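## Task

Scene 2: pick up the flower lying on the table and clip it by the stem onto one of the dryer's pegs so the bloom points downward. No stem may be bent out of shape, the dryer must still hang from its rail at the end, and the single flower already clipped must remain clipped.

## Robot and tools

ROBOT. Two FANUC CRX arms, left_arm and right_arm, each carrying a Robotiq 140 two-finger gripper and a wrist camera. The fingers have a hinge and can fold: parts held near the fingertips (outer quarter of the pads) get the full squeeze; parts held closer to the palm may be held loosely or slip out, and pressing fingertips straight down onto a surface folds them and spoils the next grip.

FRAMES. Scene frame: origin at table-top height, halfway between the nominal bases; +x points out over the table, +y toward left_arm, +z up. Calibrated bases: left_arm at (+0.001, +0.429, 0) m, right_arm at (-0.010, -0.340, 0) m, both nearly unrotated. Each arm reports end_effector_position (metres) and end_effector_quat_wxyz in its own base frame; these can be a few centimetres off. end_effector_position is the point between the pads when closed; fingertips extend about 33 mm past it (about 9 mm when wide open). In the gripper's own axes, fingers point along +z and open/close along y. Fixed cameras and the table use the scene frame.

ROW LAYOUT (used by execute_actions and move). One flat list of 18 numbers covering both arms: left dx, dy, dz, rx, ry, rz, left gripper position, force_limit, speed, then the same nine for the right arm. The six pose numbers are an offset, not a pose: measured from that arm's Hand target at the start of the action or move, along the Hand target's own axes. Scale: 1.0 = 0.6 m or 180 degrees, range -1 to 1; rx, ry, rz form one rotation vector. Six zeros means stay at (or return to) the Hand target. Gripper numbers are absolute settings, also -1 to 1: position +1 = open 140 mm, about -0.8 = pads touching, -1 = close until blocked; force_limit from about 14 N (-1) to 58 N (+1); speed from about 30 mm/s (-1) to 250 mm/s (+1). A faster close squeezes harder. Both start at +1. Any number you send is a command, so repeat a gripper's previous values to leave it unchanged.

execute_actions(actions, cameras): actions is a list of actions; each action is a table of 1 to 15 rows, one row per 1/30 s step, the last row held to fill 15 steps (0.5 s). Every row in an action is offset from the same start pose; the next action starts from the new Hand target, so repeated offsets accumulate. Empty list = just report state and images.

move(target, speed, blend, stop_force, zero, blocking, cameras): straight-line path for each gripper. target is one 18-number row or a list of up to 15 rows, all offsets from the Hand targets at the move's start. speed in m/s, 0.002 to 1 (default 0.25), one value or one per target. blend in metres for corner rounding. stop_force in newtons, 12 to 80, ends an arm's path when the estimated push against its motion exceeds it; use slow speeds with it, don't use it while turning the gripper, and leave it out when backing away from contact. zero (default true) re-zeros the force estimate first. blocking=false returns early (not with stop_force). Paths ignore obstacles. The result adds a move: line (done, off_target, moving, held, fault) and limits flags (paced = pose clipped, held = steps withheld).

wait(seconds 0 to 10), stop() brakes a running move, zoom_image(camera, region [x0, y0, x1, y1], at most 504x504 px), read_manual(section), finished_scene(scene 1 or 2; irreversible).

Cameras: cam_high, cam_low, cam_left_wrist, cam_right_wrist, each 672x504. cameras=["all"] for all, [] for none.

CONTROL NOTES. Each step the commanded pose is clipped to within 70 mm and 16 degrees of the measured gripper. Hand target is the last commanded pose after clipping; the gripper often settles slightly short, and only a new command closes the gap. To relieve a press, command the target back past the gripper.

RESULTS. object_status: 0 moving, 1 blocked while opening, 2 blocked while closing (a grip), 3 reached the requested position or pads met. Check for 2 after closing with position -1. To squeeze harder, raise force_limit and nudge position (e.g. -1 to -0.98). position_measured is in counts: 3 fully open, ~75 = 100 mm, 139 = 60 mm, 200 = 20 mm, 230 pads touching. Flange force is the estimated external force on the gripper along its x y z (includes held weight; noisy). Joint velocities may read within noise. MOTOR HOT warns of overheating; an OVER-TEMPERATURE FAULT brakes the arm 30 to 60 s.

AVOID. Joint torque near limits (147 N m big joints, 36.8 N m wrist joints) or 150 N of outside force causes a 10 s arm stop. Don't drive a target past firm contact; arms are stiff. Don't let the arms or grippers collide or grip each other's fingers. Don't drop the flower, release it while moving, slam or shove things, or twist stiff parts. Nothing may fall off or be left off the table. Don't kink stems; keep the dryer on its rail and the clipped flowers in place. Thinking time lets the scene run on.

Each tool is called as name(argument=value, ...) on one line, values as JSON.

## Session

execute_actions(actions=[])

zoom_image(camera="cam_high", region=[250, 130, 530, 340])

zoom_image(camera="cam_low", region=[330, 10, 580, 300])

Scene clock: 0.00 s.
left_arm: end_effector_position=(+0.4788, +0.1617, +0.1616) position_measured=3 object_status=3 end_effector_quat_wxyz=(+0.240, +0.802, -0.255, +0.483) | right_arm: end_effector_position=(+0.3899, +0.3989, +0.1298) position_measured=3 object_status=3 end_effector_quat_wxyz=(-0.057, +0.961, -0.192, +0.192)
Joint positions: left_arm=[1.148 0.251 -0.662 1.043 -1.428 -0.797] | right_arm=[1.253 0.081 -0.367 0.442 -1.001 -0.295]
Joint velocities: within noise
Flange force (N): no reading
Hand target: left_arm +0.4788, +0.1617, +0.1616; +0.240, +0.802, -0.255, +0.483 | right_arm +0.3899, +0.3989, +0.1298; -0.057, +0.961, -0.192, +0.192
Tool commands: left_gripper/position=+1.0 left_gripper/force_limit=+1.0 left_gripper/speed=+1.0 right_gripper/position=+1.0 right_gripper/force_limit=+1.0 right_gripper/speed=+1.0
camera_calibration:
cam_left_wrist: T_world_to_cam=[[-0.641385, -0.754988, 0.136451, 0.415766], [-0.60182, 0.384782, -0.699825, 0.349042], [0.475856, -0.530976, -0.70116, 0.11296], [0, 0, 0, 1]] pos_world=[0.422974, 0.239572, 0.26674]
cam_right_wrist: T_world_to_cam=[[-0.343409, -0.922466, -0.176429, 0.533153], [-0.937291, 0.348542, 0.00202344, 0.228999], [0.0596264, 0.166061, -0.984311, 0.181316], [0, 0, 0, 1]] pos_world=[0.386917, 0.38189, 0.272072]

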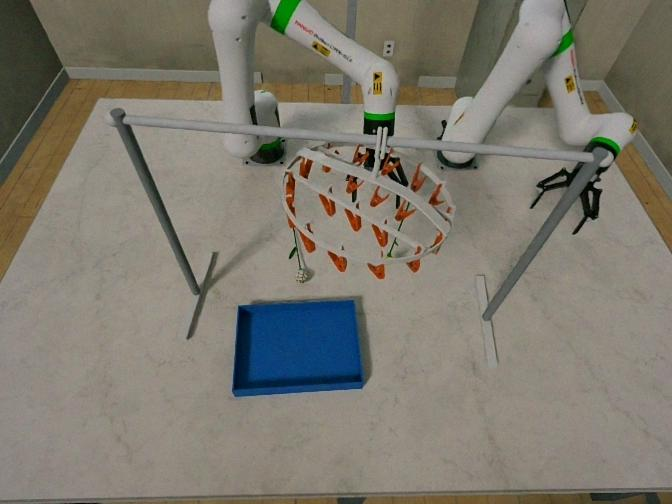

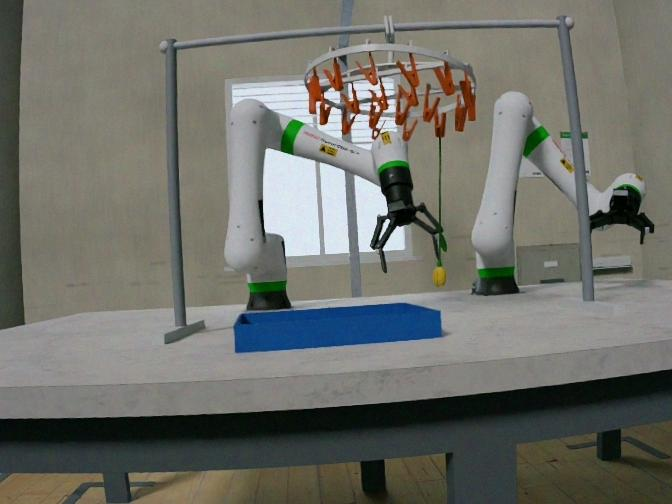

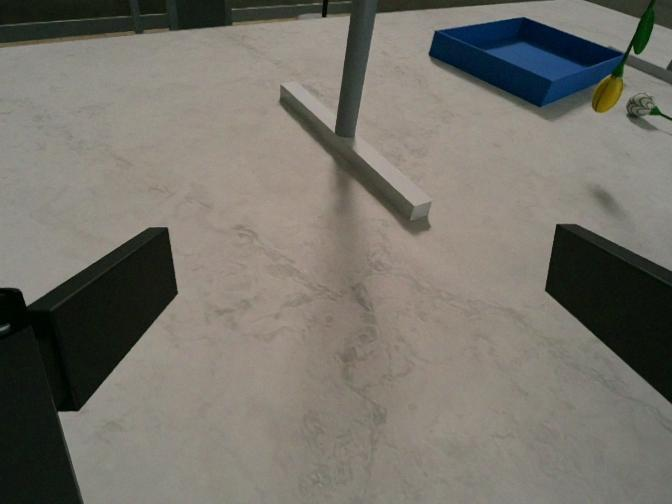

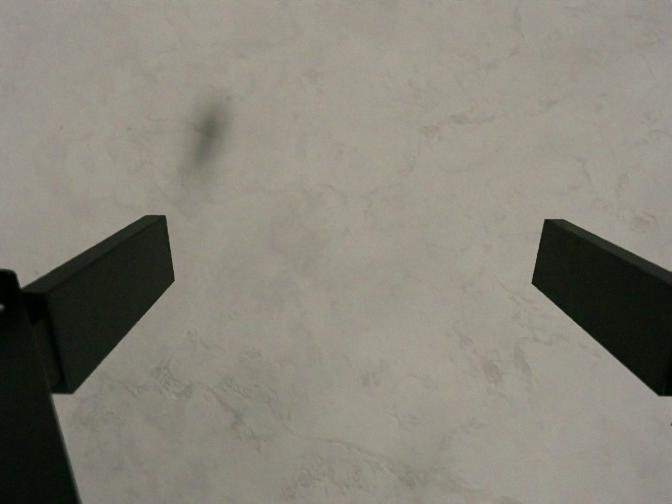

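Scaled by 1.800.

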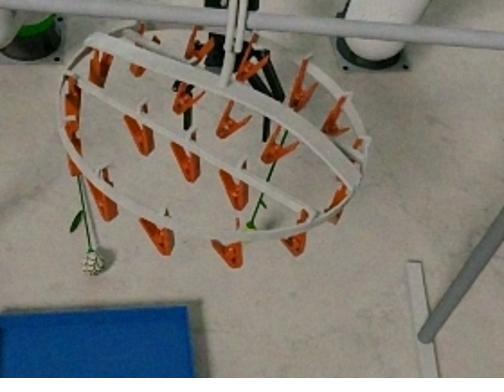

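Scaled by 1.738.

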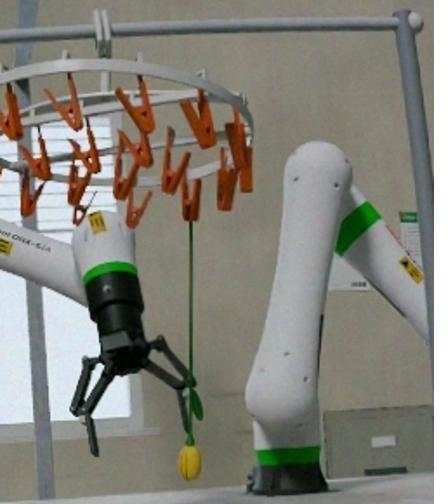

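move(target=[0.388,0.587,-0.119,-0.417,-0.207,0.692,1,1,1,0.302,0.585,-0.311,0,0,0,1,1,1], speed=0.3, cameras=["all"])

Scene clock: 6.63 s.
left_arm: end_effector_position=(+0.3004, -0.1004, +0.4494) position_measured=3 object_status=3 end_effector_quat_wxyz=(-0.001, -0.003, +1.000, -0.002) | right_arm: end_effector_position=(+0.3498, -0.0016, +0.2997) position_measured=3 object_status=3 end_effector_quat_wxyz=(-0.057, +0.961, -0.192, +0.192)
Joint positions: left_arm=[0.104 -0.199 0.334 0.003 -2.106 -1.668] | right_arm=[0.581 -0.647 -0.432 0.187 -1.428 0.602]
Flange force (N): left_arm=[-0.8 -5.2 -2.1] | right_arm=[-1.0 2.8 2.8]
Hand target: left_arm +0.3004, -0.1004, +0.4494; -0.001, -0.003, +1.000, -0.002 | right_arm +0.3498, -0.0016, +0.2997; -0.057, +0.961, -0.192, +0.192
Off the commanded pose: left_arm 0.000 m, 0 deg | right_arm 0.000 m, 0 deg.
move: done
camera_calibration:
cam_left_wrist: T_world_to_cam=[[-0.00283775, 0.99999, -0.00342441, 0.111419], [0.939619, 0.00383827, 0.3422, -0.425597], [0.342209, -0.00224656, -0.939621, 0.460961], [0, 0, 0, 1]] pos_world=[0.24247, -0.108749, 0.57915]
cam_right_wrist: T_world_to_cam=[[-0.343378, -0.922477, -0.176429, 0.179865], [-0.937303, 0.34851, 0.00201768, 0.330573], [0.0596261, 0.16606, -0.984311, 0.417455], [0, 0, 0, 1]] pos_world=[0.346717, -0.0186097, 0.441972]

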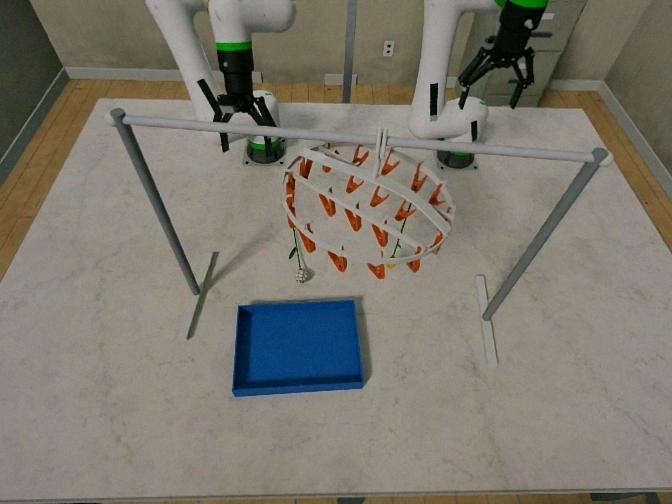

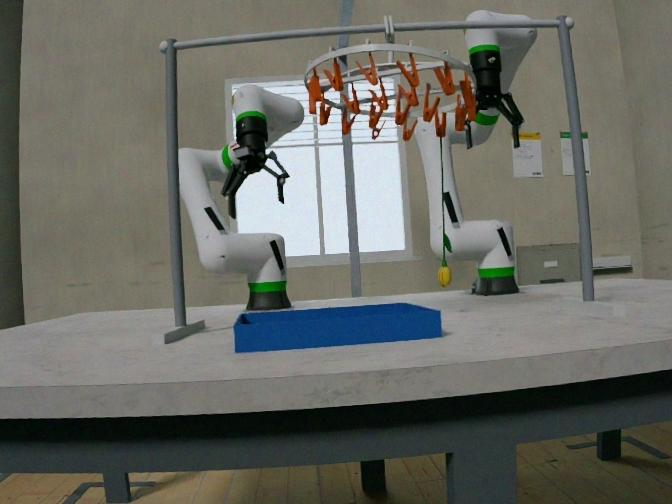

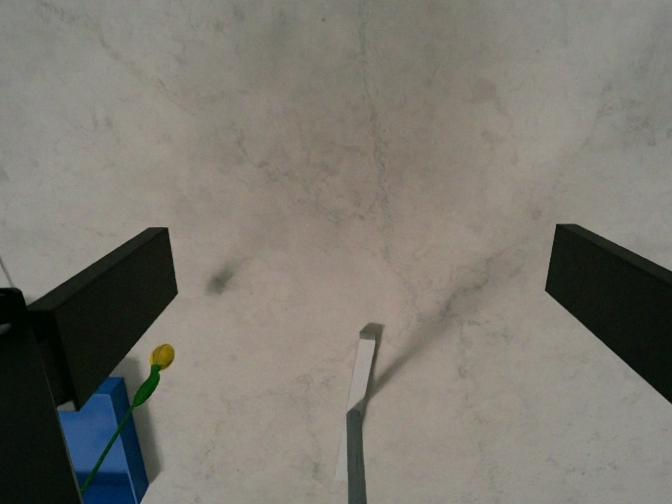

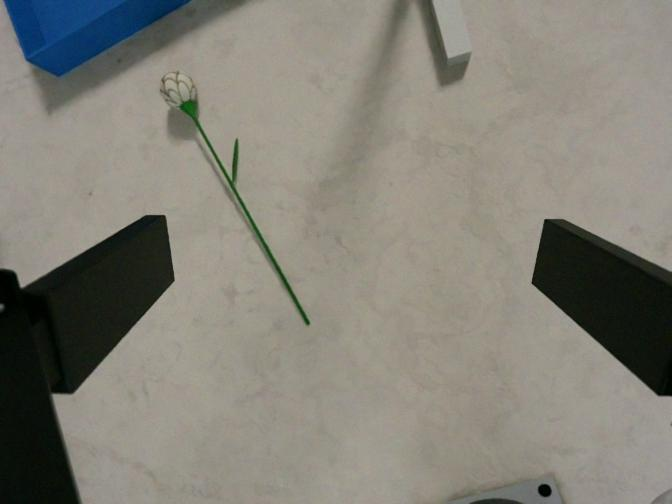

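move(target=[-0.033,-0.583,-0.017,0,-0.5,0,-0.1,1,1,-0.0705,-0.1955,0.2667,-0.0276,-0.127,-0.17,-0.33,-1,0], speed=0.3, cameras=["all"])

zoom_image(camera="cam_left_wrist", region=[130, 50, 530, 300])

Scene clock: 11.87 s.
left_arm: end_effector_position=(+0.3220, -0.4501, +0.4606) position_measured=141 object_status=3 end_effector_quat_wxyz=(+0.706, -0.003, +0.708, +0.001) | right_arm: end_effector_position=(+0.4169, +0.1287, +0.1595) position_measured=171 object_status=3 end_effector_quat_wxyz=(-0.001, +0.997, +0.074, +0.000)
Joint positions: left_arm=[-1.646 0.059 0.052 -1.568 -1.652 0.01] | right_arm=[0.601 -0.015 -0.2 -0.001 -1.386 1.117]
Flange force (N): left_arm=[-0.8 -0.6 -3.8] | right_arm=[-6.8 3.4 1.0]
Hand target: left_arm +0.3221, -0.4500, +0.4606; +0.706, -0.003, +0.708, +0.001 | right_arm +0.4169, +0.1287, +0.1595; -0.001, +0.997, +0.074, +0.000
Off the commanded pose: left_arm 0.000 m, 0 deg | right_arm 0.000 m, 0 deg.
move: done
camera_calibration:
cam_left_wrist: T_world_to_cam=[[-0.00493449, 0.999988, -0.000485394, 0.460545], [-0.342227, -0.00123265, 0.939616, -0.313095], [0.939604, 0.00480264, 0.342229, -0.316332], [0, 0, 0, 1]] pos_world=[0.19235, -0.459406, 0.402671]
cam_right_wrist: T_world_to_cam=[[0.153377, -0.988157, 0.00456394, 0.0708265], [-0.923951, -0.14177, 0.355268, 0.349614], [-0.350414, -0.0587068, -0.934753, 0.445759], [0, 0, 0, 1]] pos_world=[0.468363, 0.145722, 0.292145]

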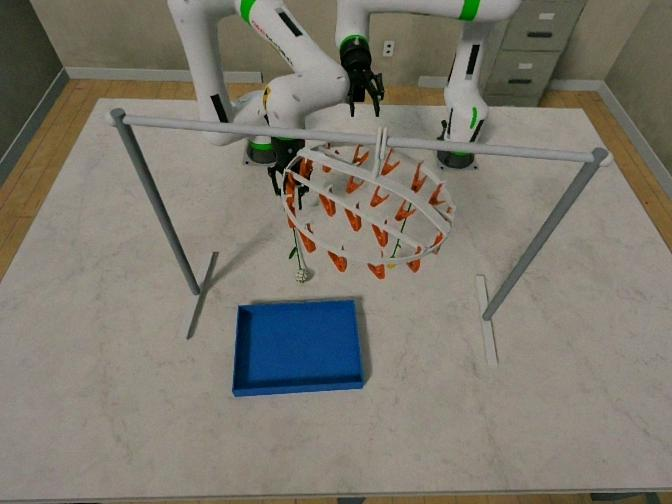

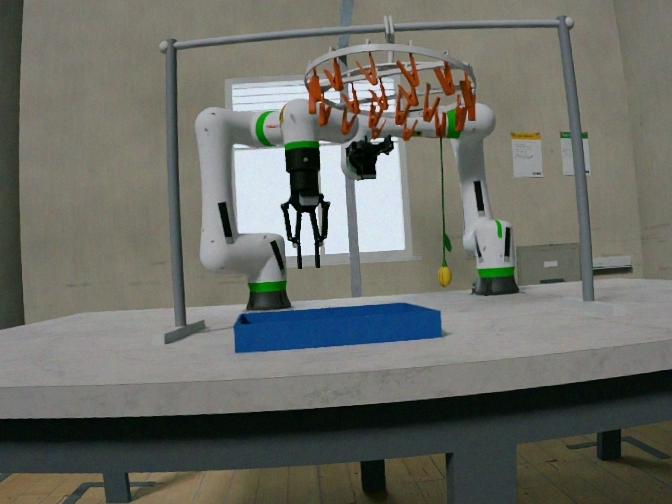

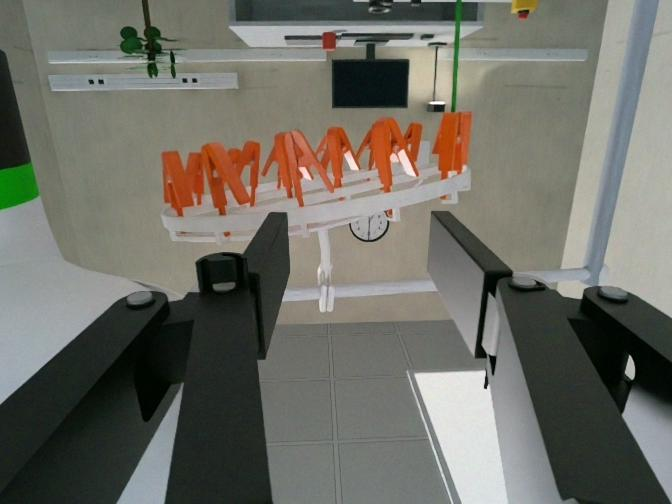

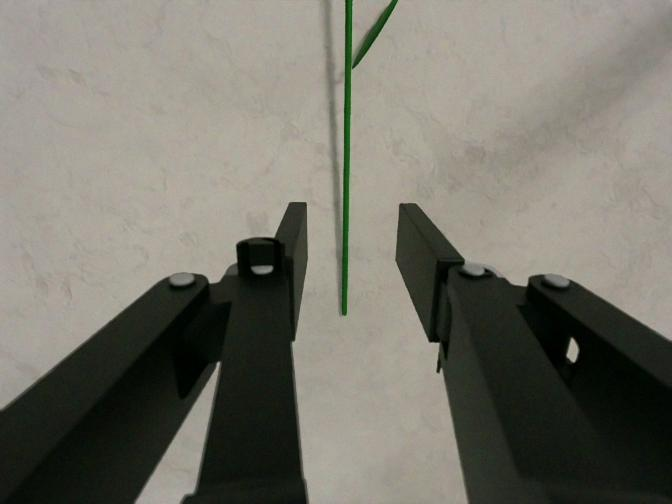

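Scaled by 1.260.

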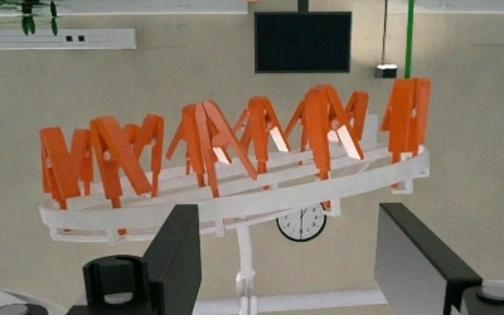

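move(target=[0,0,0,0,0,0,-0.1,1,1,0,0,0.195,0,0,0.004,-0.33,-1,0], speed=0.15)

move(target=[0,0,0,0,0,0,-0.1,1,1,0,0,0.0115,0,0,0,-0.33,-1,0], speed=0.02, stop_force=12, cameras=["cam_right_wrist","cam_left_wrist"])

zoom_image(camera="cam_left_wrist", region=[150, 90, 350, 240])

zoom_image(camera="cam_left_wrist", region=[300, 80, 500, 230])

zoom_image(camera="cam_right_wrist", region=[230, 150, 470, 350])

Scene clock: 13.17 s.
left_arm: end_effector_position=(+0.3221, -0.4500, +0.4606) position_measured=141 object_status=3 end_effector_quat_wxyz=(+0.706, -0.003, +0.708, +0.001) | right_arm: end_effector_position=(+0.4169, +0.1287, +0.1561) position_measured=171 object_status=3 end_effector_quat_wxyz=(-0.001, +0.997, +0.074, +0.000)
Joint positions: left_arm=[-1.646 0.059 0.052 -1.568 -1.652 0.01] | right_arm=[0.601 -0.014 -0.206 -0.001 -1.378 1.117]
Flange force (N): left_arm=[-1.2 0.9 -3.6] | right_arm=[-5.9 3.9 1.7]
Hand target: left_arm +0.3221, -0.4500, +0.4606; +0.706, -0.003, +0.708, +0.001 | right_arm +0.4169, +0.1287, +0.1562; -0.001, +0.997, +0.074, +0.000 (not the last commanded pose)
Off the commanded pose: left_arm 0.000 m, 0 deg | right_arm 0.114 m, 1 deg.
move: held (right_arm; a check stopped the path); limits=held
pose unreachable (left arm): on one or more control steps of this call, first in action 0 (counted from 0), this arm could not follow its commanded pose, so it was not sent that pose on those steps. It may still have moved: this result reports where it is.
cause: moving toward the commanded pose would bring a part of the arm too close to another arm (this arm's gripper and a part of the right arm just beyond its joint 4 (forearm roll), at the place that arm was heading or pushing toward when its own hold began).
pose unreachable (right arm): on one or more control steps of this call, first in action 0 (counted from 0), this arm could not follow its commanded pose, so it was not sent that pose on those steps. It may still have moved: this result reports where it is.
cause: moving toward the commanded pose would bring a part of the arm too close to another arm (a part of this arm just beyond joint 4 (forearm roll) and the left arm's gripper, along the way the arms are being sent, or toward where that arm still pushes).
camera_calibration:
cam_left_wrist: T_world_to_cam=[[-0.00506206, 0.999987, -0.000424367, 0.460543], [-0.342227, -0.00133365, 0.939616, -0.313141], [0.939604, 0.00490163, 0.342229, -0.316287], [0, 0, 0, 1]] pos_world=[0.19235, -0.459405, 0.402671]
cam_right_wrist: T_world_to_cam=[[0.153251, -0.988177, 0.00445734, 0.0709347], [-0.923859, -0.141672, 0.355547, 0.350684], [-0.350712, -0.0586057, -0.934648, 0.442675], [0, 0, 0, 1]] pos_world=[0.468363, 0.145722, 0.288745]

Scene clock: 14.63 s.
left_arm: end_effector_position=(+0.3221, -0.4500, +0.4606) position_measured=141 object_status=3 end_effector_quat_wxyz=(+0.706, -0.003, +0.708, +0.001) | right_arm: end_effector_position=(+0.4169, +0.1287, +0.1502) position_measured=171 object_status=3 end_effector_quat_wxyz=(-0.001, +0.997, +0.074, +0.000)
Joint positions: left_arm=[-1.646 0.059 0.052 -1.568 -1.652 0.01] | right_arm=[0.601 -0.011 -0.217 -0.001 -1.364 1.117]
Flange force (N): left_arm=[-1.1 1.0 -3.2] | right_arm=[-6.0 4.0 1.0]
Hand target: left_arm +0.3221, -0.4500, +0.4606; +0.706, -0.003, +0.708, +0.001 | right_arm +0.4169, +0.1287, +0.1502; -0.001, +0.997, +0.074, +0.000 (not the last commanded pose)
Off the commanded pose: left_arm 0.000 m, 0 deg | right_arm 0.001 m, 0 deg.
move: held (right_arm; a check stopped the path); limits=held
pose unreachable (right arm): on one or more control steps of this call, first in action 0 (counted from 0), this arm could not follow its commanded pose, so it was not sent that pose on those steps. It may still have moved: this result reports where it is.
cause: moving toward the commanded pose would bring a part of the arm too close to another arm (a part of this arm just beyond joint 4 (forearm roll) and the left arm's gripper, at the place that arm is still heading or pushing toward).
camera_calibration:
cam_left_wrist: T_world_to_cam=[[-0.00506206, 0.999987, -0.000424367, 0.460543], [-0.342227, -0.00133365, 0.939616, -0.313141], [0.939604, 0.00490163, 0.342229, -0.316287], [0, 0, 0, 1]] pos_world=[0.19235, -0.459405, 0.402671]
cam_right_wrist: T_world_to_cam=[[0.15328, -0.988172, 0.00458384, 0.070911], [-0.923934, -0.141667, 0.355354, 0.35287], [-0.350502, -0.0587036, -0.934721, 0.437097], [0, 0, 0, 1]] pos_world=[0.468363, 0.145722, 0.282845]
Images, in order (width x height): cam_left_wrist 672x504, cam_right_wrist 672x504.

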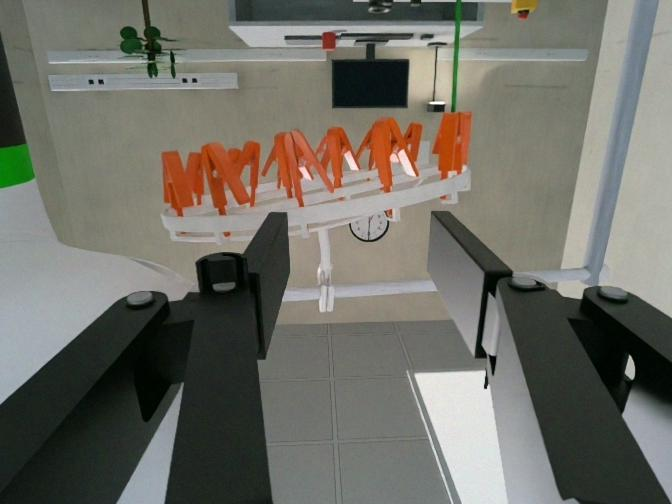

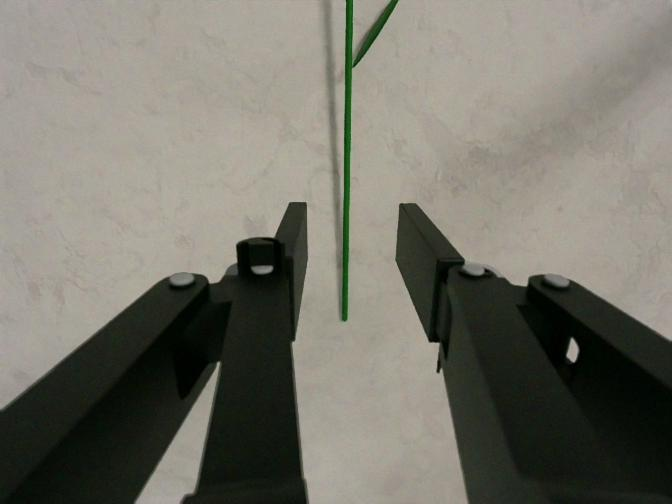

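Scaled by 2.520.

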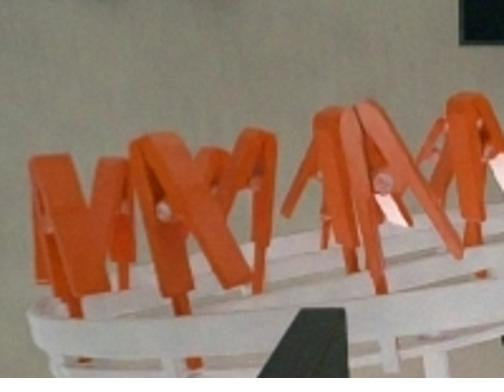

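Scaled by 2.520.

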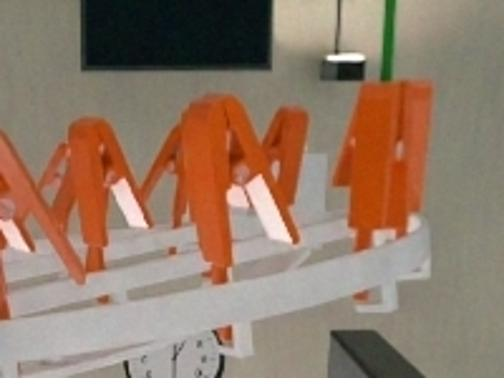

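Scaled by 2.100.

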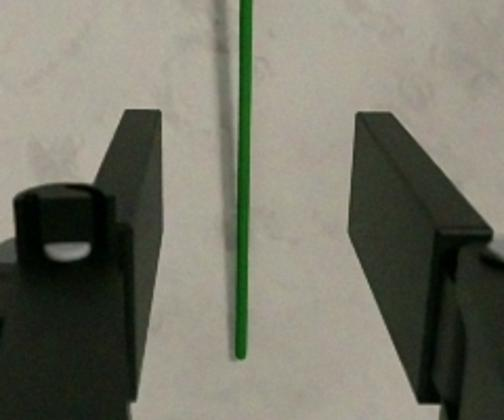

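move(target=[0.03,0.333,-0.03,0,0,0,-0.1,1,1,0,0,0,0,0,0.002,-0.33,-1,0], speed=0.3)

move(target=[0,0,0,0,0,0,-0.1,1,1,0,0,0.179,0,0,0,-0.33,-1,0], speed=0.15)

move(target=[0,0,0,0,0,0,-0.1,1,1,0,0,0.0115,0,0,0,-0.33,-1,0], speed=0.02, stop_force=12, cameras=["cam_right_wrist"])

Scene clock: 16.50 s.
left_arm: end_effector_position=(+0.3030, -0.2504, +0.4420) position_measured=141 object_status=3 end_effector_quat_wxyz=(+0.706, -0.003, +0.708, +0.001) | right_arm: end_effector_position=(+0.4169, +0.1287, +0.1502) position_measured=171 object_status=3 end_effector_quat_wxyz=(-0.001, +0.998, +0.070, +0.000)
Joint positions: left_arm=[-1.784 -0.446 -0.405 -1.578 -1.789 -0.039] | right_arm=[0.601 -0.011 -0.217 -0.001 -1.364 1.111]
Flange force (N): left_arm=[-1.2 1.4 -6.4] | right_arm=[-6.8 3.3 0.8]
Hand target: left_arm +0.3030, -0.2504, +0.4420; +0.706, -0.003, +0.708, +0.001 | right_arm +0.4169, +0.1287, +0.1502; -0.001, +0.998, +0.070, +0.000
Off the commanded pose: left_arm 0.000 m, 0 deg | right_arm 0.000 m, 0 deg.
move: done
camera_calibration:
cam_left_wrist: T_world_to_cam=[[-0.00509533, 0.999987, -0.000330067, 0.26071], [-0.342227, -0.00143364, 0.939616, -0.301961], [0.939603, 0.00490061, 0.34223, -0.292954], [0, 0, 0, 1]] pos_world=[0.17325, -0.259704, 0.384071]
cam_right_wrist: T_world_to_cam=[[0.146979, -0.989129, 0.0045607, 0.0736865], [-0.924819, -0.135784, 0.355349, 0.35248], [-0.350867, -0.0564466, -0.934723, 0.436958], [0, 0, 0, 1]] pos_world=[0.468464, 0.145412, 0.282845]

Scene clock: 17.57 s.
left_arm: end_effector_position=(+0.3030, -0.2504, +0.4420) position_measured=141 object_status=3 end_effector_quat_wxyz=(+0.706, -0.003, +0.708, +0.001) | right_arm: end_effector_position=(+0.4169, +0.1289, +0.0428) position_measured=171 object_status=3 end_effector_quat_wxyz=(-0.001, +0.998, +0.070, +0.000)
Joint positions: left_arm=[-1.784 -0.447 -0.405 -1.578 -1.789 -0.039] | right_arm=[0.601 0.08 -0.388 -0.001 -1.101 1.111]
Flange force (N): left_arm=[-1.1 0.1 -5.8] | right_arm=[-5.5 3.6 -0.5]
Hand target: left_arm +0.3030, -0.2504, +0.4420; +0.706, -0.003, +0.708, +0.001 | right_arm +0.4169, +0.1288, +0.0428; -0.001, +0.998, +0.070, +0.000
Off the commanded pose: left_arm 0.000 m, 0 deg | right_arm 0.000 m, 0 deg.
move: done
camera_calibration:
cam_left_wrist: T_world_to_cam=[[-0.00506206, 0.999987, -0.000424367, 0.260742], [-0.342227, -0.00133365, 0.939616, -0.302029], [0.939604, 0.00490163, 0.342229, -0.292988], [0, 0, 0, 1]] pos_world=[0.17325, -0.259705, 0.384171]
cam_right_wrist: T_world_to_cam=[[0.146912, -0.98914, 0.00437488, 0.0743406], [-0.924828, -0.135789, 0.355323, 0.390668], [-0.35087, -0.0562473, -0.934733, 0.336549], [0, 0, 0, 1]] pos_world=[0.468464, 0.145511, 0.175445]

Scene clock: 18.63 s.
left_arm: end_effector_position=(+0.3030, -0.2504, +0.4420) position_measured=141 object_status=3 end_effector_quat_wxyz=(+0.706, -0.003, +0.708, +0.001) | right_arm: end_effector_position=(+0.4169, +0.1288, +0.0359) position_measured=171 object_status=3 end_effector_quat_wxyz=(-0.001, +0.998, +0.070, +0.000)
Joint positions: left_arm=[-1.784 -0.447 -0.405 -1.578 -1.789 -0.039] | right_arm=[0.601 0.089 -0.397 -0.001 -1.084 1.111]
Flange force (N): left_arm=[-0.8 0.4 -6.5] | right_arm=[-7.4 3.9 -0.7]
Hand target: left_arm +0.3030, -0.2504, +0.4420; +0.706, -0.003, +0.708, +0.001 | right_arm +0.4169, +0.1288, +0.0359; -0.001, +0.998, +0.070, +0.000
Off the commanded pose: left_arm 0.000 m, 0 deg | right_arm 0.000 m, 0 deg.
move: done
camera_calibration:
cam_right_wrist: T_world_to_cam=[[0.14698, -0.989129, 0.00456037, 0.0743064], [-0.924819, -0.135785, 0.355349, 0.39311], [-0.350867, -0.0564466, -0.934723, 0.330125], [0, 0, 0, 1]] pos_world=[0.468464, 0.145512, 0.168545]
Images, in order (width x height): cam_right_wrist 672x504.

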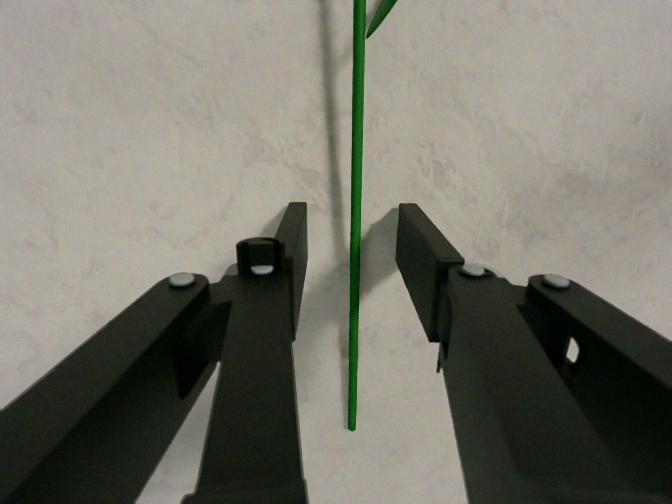

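move(target=[0,0,0,0,0,0,-0.1,1,1,0,0,0,0,0,0,-1,-0.9,-1])

wait(seconds=0.5)

move(target=[0,0,0,0,0,0,-0.1,1,1,0,0,-0.25,0,0,0,-1,-0.9,-1], speed=0.15, cameras=["cam_right_wrist","cam_low"])

Scene clock: 20.33 s.
left_arm: end_effector_position=(+0.3030, -0.2504, +0.4420) position_measured=141 object_status=3 end_effector_quat_wxyz=(+0.706, -0.003, +0.708, +0.001) | right_arm: end_effector_position=(+0.4169, +0.1288, +0.0359) position_measured=224 object_status=0 end_effector_quat_wxyz=(-0.001, +0.998, +0.070, +0.000)
Joint positions: left_arm=[-1.784 -0.447 -0.405 -1.578 -1.789 -0.039] | right_arm=[0.601 0.089 -0.397 -0.001 -1.084 1.111]
Flange force (N): left_arm=[-1.0 0.2 -6.2] | right_arm=[-6.2 3.5 -0.9]
Hand target: left_arm +0.3030, -0.2504, +0.4420; +0.706, -0.003, +0.708, +0.001 | right_arm +0.4169, +0.1288, +0.0359; -0.001, +0.998, +0.070, +0.000
Off the commanded pose: left_arm 0.000 m, 0 deg | right_arm 0.000 m, 0 deg.
move: done
camera_calibration:
cam_left_wrist: T_world_to_cam=[[-0.00506206, 0.999987, -0.000424367, 0.260742], [-0.342227, -0.00133365, 0.939616, -0.302029], [0.939604, 0.00490163, 0.342229, -0.292988], [0, 0, 0, 1]] pos_world=[0.17325, -0.259705, 0.384171]
cam_right_wrist: T_world_to_cam=[[0.14698, -0.989129, 0.00456037, 0.0743064], [-0.924819, -0.135785, 0.355349, 0.39311], [-0.350867, -0.0564466, -0.934723, 0.330125], [0, 0, 0, 1]] pos_world=[0.468464, 0.145512, 0.168545]

Scene clock: 20.83 s.
left_arm: end_effector_position=(+0.3030, -0.2504, +0.4420) position_measured=141 object_status=3 end_effector_quat_wxyz=(+0.706, -0.003, +0.708, +0.001) | right_arm: end_effector_position=(+0.4169, +0.1288, +0.0359) position_measured=224 object_status=2 end_effector_quat_wxyz=(-0.001, +0.998, +0.070, +0.000)
Joint positions: left_arm=[-1.784 -0.447 -0.405 -1.578 -1.789 -0.039] | right_arm=[0.601 0.089 -0.397 -0.001 -1.084 1.111]
Flange force (N): left_arm=[-0.7 -0.4 -5.7] | right_arm=[-6.3 3.8 -0.8]
Hand target: left_arm +0.3030, -0.2504, +0.4420; +0.706, -0.003, +0.708, +0.001 | right_arm +0.4169, +0.1288, +0.0359; -0.001, +0.998, +0.070, +0.000
Tool commands: left_gripper/position=-0.1 left_gripper/force_limit=+1.0 left_gripper/speed=+1.0 right_gripper/position=-1.0 right_gripper/force_limit=-0.9 right_gripper/speed=-1.0
Off the commanded pose: left_arm 0.000 m, 0 deg | right_arm 0.000 m, 0 deg.
wait: 0.50 s; at rest by 0.17 s
camera_calibration:
cam_left_wrist: T_world_to_cam=[[-0.00506206, 0.999987, -0.000424367, 0.260742], [-0.342227, -0.00133365, 0.939616, -0.302029], [0.939604, 0.00490163, 0.342229, -0.292988], [0, 0, 0, 1]] pos_world=[0.17325, -0.259705, 0.384171]
cam_right_wrist: T_world_to_cam=[[0.14698, -0.989129, 0.00456037, 0.0743064], [-0.924819, -0.135785, 0.355349, 0.39311], [-0.350867, -0.0564466, -0.934723, 0.330125], [0, 0, 0, 1]] pos_world=[0.468464, 0.145512, 0.168545]

Scene clock: 22.17 s.
left_arm: end_effector_position=(+0.3030, -0.2504, +0.4420) position_measured=141 object_status=3 end_effector_quat_wxyz=(+0.706, -0.003, +0.708, +0.001) | right_arm: end_effector_position=(+0.4170, +0.1285, +0.1860) position_measured=224 object_status=2 end_effector_quat_wxyz=(-0.001, +0.998, +0.070, +0.000)
Joint positions: left_arm=[-1.784 -0.447 -0.405 -1.578 -1.789 -0.039] | right_arm=[0.601 -0.026 -0.147 -0.001 -1.448 1.111]
Flange force (N): left_arm=[-0.9 0.5 -6.2] | right_arm=[-6.5 3.5 2.6]
Hand target: left_arm +0.3030, -0.2504, +0.4420; +0.706, -0.003, +0.708, +0.001 | right_arm +0.4169, +0.1286, +0.1859; -0.001, +0.998, +0.070, +0.000
Off the commanded pose: left_arm 0.000 m, 0 deg | right_arm 0.000 m, 0 deg.
move: done
camera_calibration:
cam_right_wrist: T_world_to_cam=[[0.147013, -0.989123, 0.00470001, 0.0733628], [-0.924926, -0.135784, 0.355069, 0.339849], [-0.350569, -0.0565468, -0.934828, 0.470418], [0, 0, 0, 1]] pos_world=[0.468464, 0.145312, 0.318745]
Images, in order (width x height): cam_low 672x504, cam_right_wrist 672x504.

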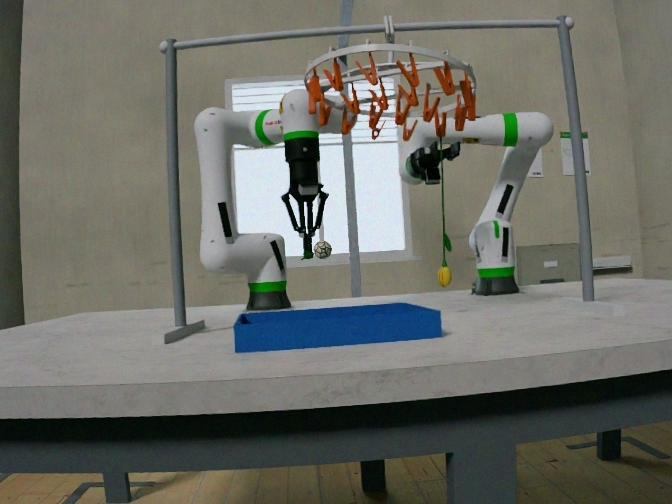

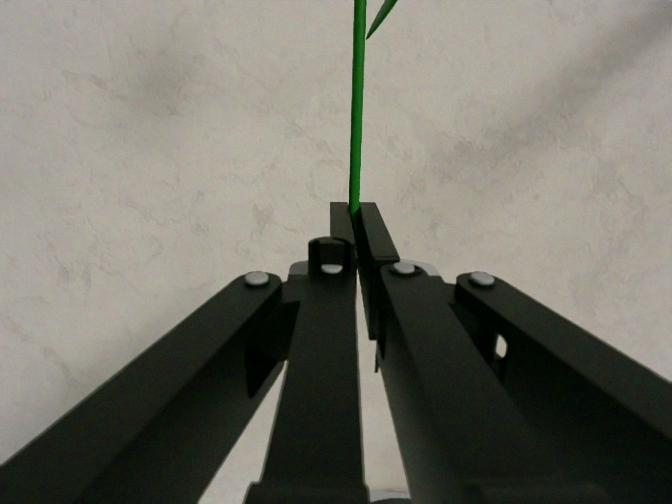

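move(target=[0,0,0,0,0,0,-0.1,1,1,-0.066,-0.213,-0.19,0,0,0.7556,-1,-0.9,-1], speed=0.4)

move(target=[0,0,0,0,0,0,-0.1,1,1,-0.216,-0.0515,0.098,0.0304,-0.499,0.0304,-1,-0.9,-1], speed=0.35, cameras=["all"])

Scene clock: 26.83 s.
left_arm: end_effector_position=(+0.3030, -0.2504, +0.4420) position_measured=141 object_status=3 end_effector_quat_wxyz=(+0.706, -0.003, +0.708, +0.001) | right_arm: end_effector_position=(+0.3598, +0.2494, +0.3000) position_measured=224 object_status=2 end_effector_quat_wxyz=(+0.000, -0.439, +0.899, +0.001)
Joint positions: left_arm=[-1.784 -0.447 -0.405 -1.578 -1.789 -0.039] | right_arm=[0.907 -0.019 0.125 -0.001 -1.714 -1.569]
Flange force (N): left_arm=[-0.8 0.2 -6.5] | right_arm=[6.7 -0.9 4.0]
Hand target: left_arm +0.3030, -0.2504, +0.4420; +0.706, -0.003, +0.708, +0.001 | right_arm +0.3598, +0.2495, +0.3000; +0.000, -0.439, +0.899, +0.001
Off the commanded pose: left_arm 0.000 m, 0 deg | right_arm 0.000 m, 0 deg.
move: done
camera_calibration:
cam_left_wrist: T_world_to_cam=[[-0.00506206, 0.999987, -0.000424367, 0.260742], [-0.342227, -0.00133365, 0.939616, -0.302029], [0.939604, 0.00490163, 0.342229, -0.292988], [0, 0, 0, 1]] pos_world=[0.17325, -0.259705, 0.384171]
cam_right_wrist: T_world_to_cam=[[-0.792774, 0.609481, 0.00652609, 0.139533], [0.571319, 0.739319, 0.356374, -0.494055], [0.212378, 0.286253, -0.93432, 0.275586], [0, 0, 0, 1]] pos_world=[0.334352, 0.201334, 0.432643]

Scene clock: 29.77 s.
left_arm: end_effector_position=(+0.3030, -0.2504, +0.4420) position_measured=141 object_status=3 end_effector_quat_wxyz=(+0.706, -0.003, +0.708, +0.001) | right_arm: end_effector_position=(+0.4638, +0.3327, +0.2414) position_measured=224 object_status=2 end_effector_quat_wxyz=(+0.653, -0.271, +0.653, +0.271)
Joint positions: left_arm=[-1.784 -0.447 -0.405 -1.578 -1.789 -0.039] | right_arm=[0.955 -0.161 -1.037 -0.218 0.888 -1.433]
Flange force (N): left_arm=[-1.1 0.4 -6.1] | right_arm=no reading
Hand target: left_arm +0.3030, -0.2504, +0.4420; +0.706, -0.003, +0.708, +0.001 | right_arm +0.4638, +0.3328, +0.2413; +0.653, -0.271, +0.653, +0.271
Off the commanded pose: left_arm 0.000 m, 0 deg | right_arm 0.000 m, 0 deg.
move: done
camera_calibration:
cam_left_wrist: T_world_to_cam=[[-0.00506206, 0.999987, -0.000424367, 0.260742], [-0.342227, -0.00133365, 0.939616, -0.302029], [0.939604, 0.00490163, 0.342229, -0.292988], [0, 0, 0, 1]] pos_world=[0.17325, -0.259705, 0.384171]
cam_right_wrist: T_world_to_cam=[[-0.712351, 0.701801, -0.00560749, 0.106611], [-0.253149, -0.249486, 0.934705, -0.0223531], [0.654577, 0.667257, 0.355381, -0.468355], [0, 0, 0, 1]] pos_world=[0.37686, 0.232117, 0.187936]

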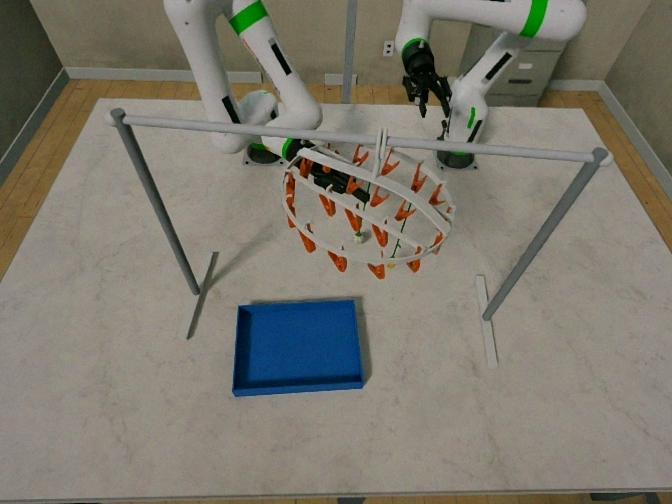

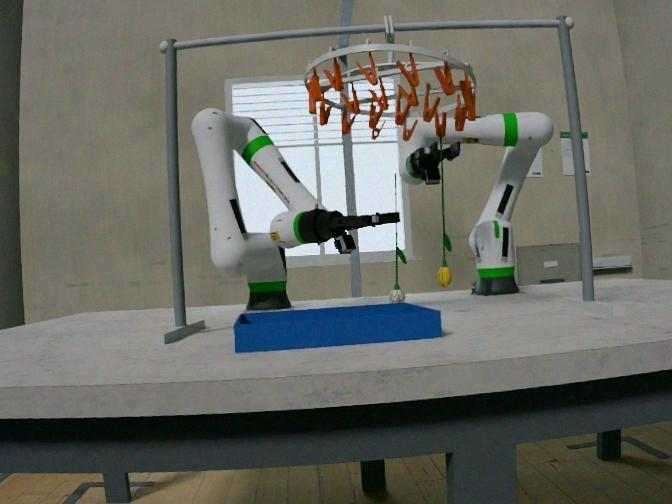

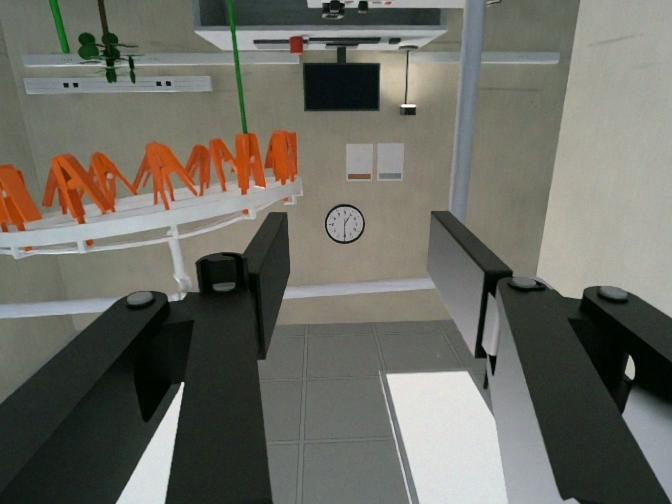

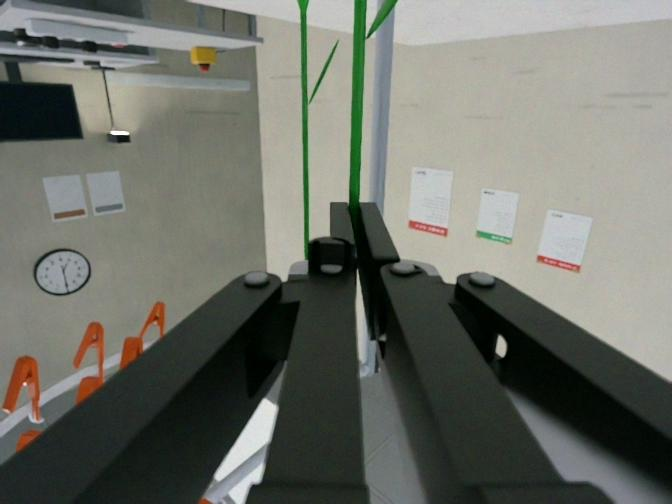

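move(target=[-0.097,-0.3,0.195,0,0,0,-0.1,1,1,0,0,0,0,0,0,-1,-0.9,-1], speed=0.3, cameras=["cam_left_wrist"])

zoom_image(camera="cam_left_wrist", region=[120, 10, 540, 240])

move(target=[0.117,0,0.0,0,0,0,-0.1,1,1,0,0,0,0,0,0,-1,-0.9,-1], speed=0.3, cameras=["cam_left_wrist"])

zoom_image(camera="cam_left_wrist", region=[120, 10, 540, 240])

Scene clock: 31.43 s.
left_arm: end_effector_position=(+0.4210, -0.4296, +0.5005) position_measured=141 object_status=3 end_effector_quat_wxyz=(+0.706, -0.003, +0.708, +0.001) | right_arm: end_effector_position=(+0.4638, +0.3328, +0.2413) position_measured=224 object_status=2 end_effector_quat_wxyz=(+0.653, -0.271, +0.653, +0.271)
Joint positions: left_arm=[-1.418 -0.007 0.076 -1.557 -1.424 -0.081] | right_arm=[0.955 -0.161 -1.037 -0.217 0.888 -1.433]
Flange force (N): left_arm=[-0.5 -0.5 -4.2] | right_arm=no reading
Hand target: left_arm +0.4211, -0.4296, +0.5005; +0.706, -0.003, +0.708, +0.001 | right_arm +0.4638, +0.3328, +0.2413; +0.653, -0.271, +0.653, +0.271
Off the commanded pose: left_arm 0.000 m, 0 deg | right_arm 0.000 m, 0 deg.
move: done
camera_calibration:
cam_left_wrist: T_world_to_cam=[[-0.00506206, 0.999987, -0.000424367, 0.440562], [-0.342227, -0.00133365, 0.939616, -0.316818], [0.939604, 0.00490163, 0.342229, -0.423097], [0, 0, 0, 1]] pos_world=[0.29135, -0.438905, 0.442671]
Images, in order (width x height): cam_left_wrist 672x504.

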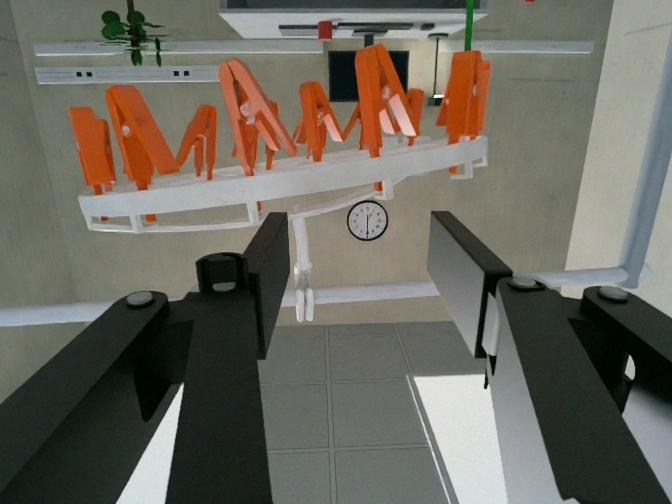

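Scaled by 1.200.

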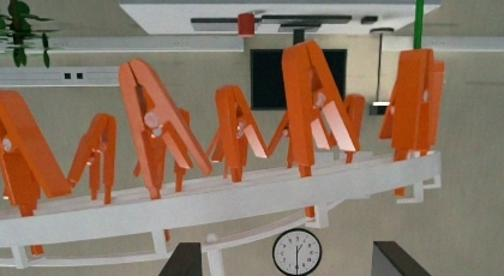

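Scene clock: 32.20 s.
left_arm: end_effector_position=(+0.4209, -0.4298, +0.4304) position_measured=141 object_status=3 end_effector_quat_wxyz=(+0.706, -0.003, +0.708, +0.001) | right_arm: end_effector_position=(+0.4638, +0.3328, +0.2413) position_measured=224 object_status=2 end_effector_quat_wxyz=(+0.653, -0.271, +0.653, +0.271)
Joint positions: left_arm=[-1.425 0.044 -0.035 -1.58 -1.431 0.083] | right_arm=[0.955 -0.161 -1.037 -0.217 0.888 -1.433]
Flange force (N): left_arm=[-1.4 -0.5 -3.6] | right_arm=no reading
Hand target: left_arm +0.4209, -0.4298, +0.4303; +0.706, -0.003, +0.708, +0.001 | right_arm +0.4638, +0.3328, +0.2413; +0.653, -0.271, +0.653, +0.271
Off the commanded pose: left_arm 0.000 m, 0 deg | right_arm 0.000 m, 0 deg.
move: done
camera_calibration:
cam_left_wrist: T_world_to_cam=[[-0.00502866, 0.999987, -0.000519371, 0.440758], [-0.342316, -0.00123341, 0.939584, -0.25081], [0.939572, 0.00490264, 0.342318, -0.399001], [0, 0, 0, 1]] pos_world=[0.29125, -0.439105, 0.372471]
Images, in order (width x height): cam_left_wrist 672x504.

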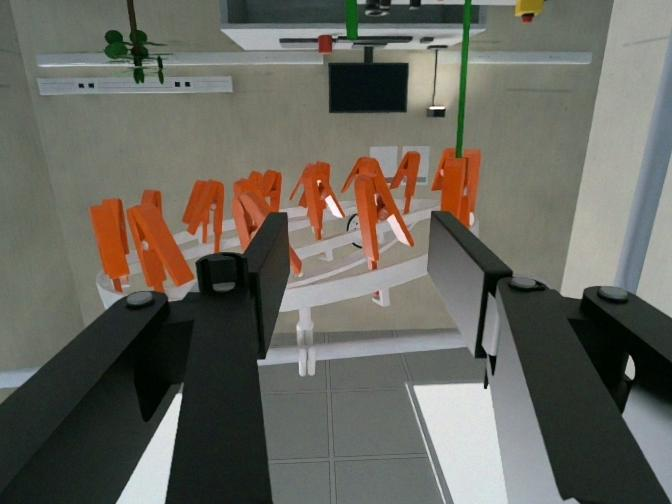

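Scaled by 1.200.

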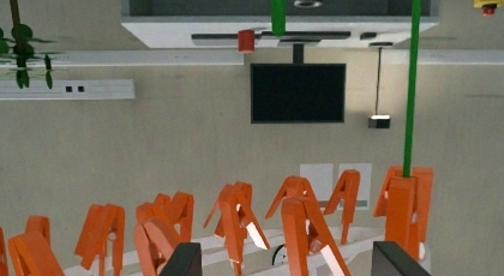

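zoom_image(camera="cam_left_wrist", region=[320, 140, 500, 310])

zoom_image(camera="cam_high", region=[310, 130, 470, 290])

Scaled by 2.800.

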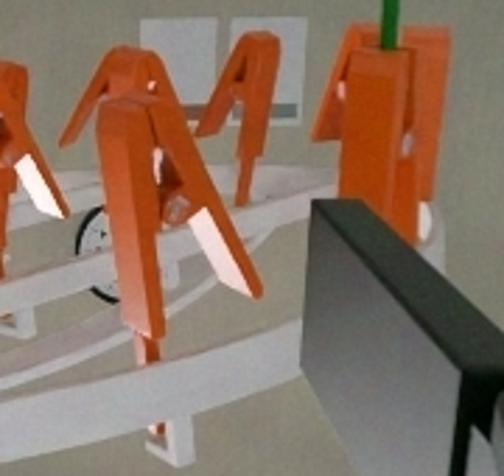

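This scene's latest camera images include none from cam_high. They are from: cam_left_wrist. cam_high's image comes with the result of a call that names it in "cameras".


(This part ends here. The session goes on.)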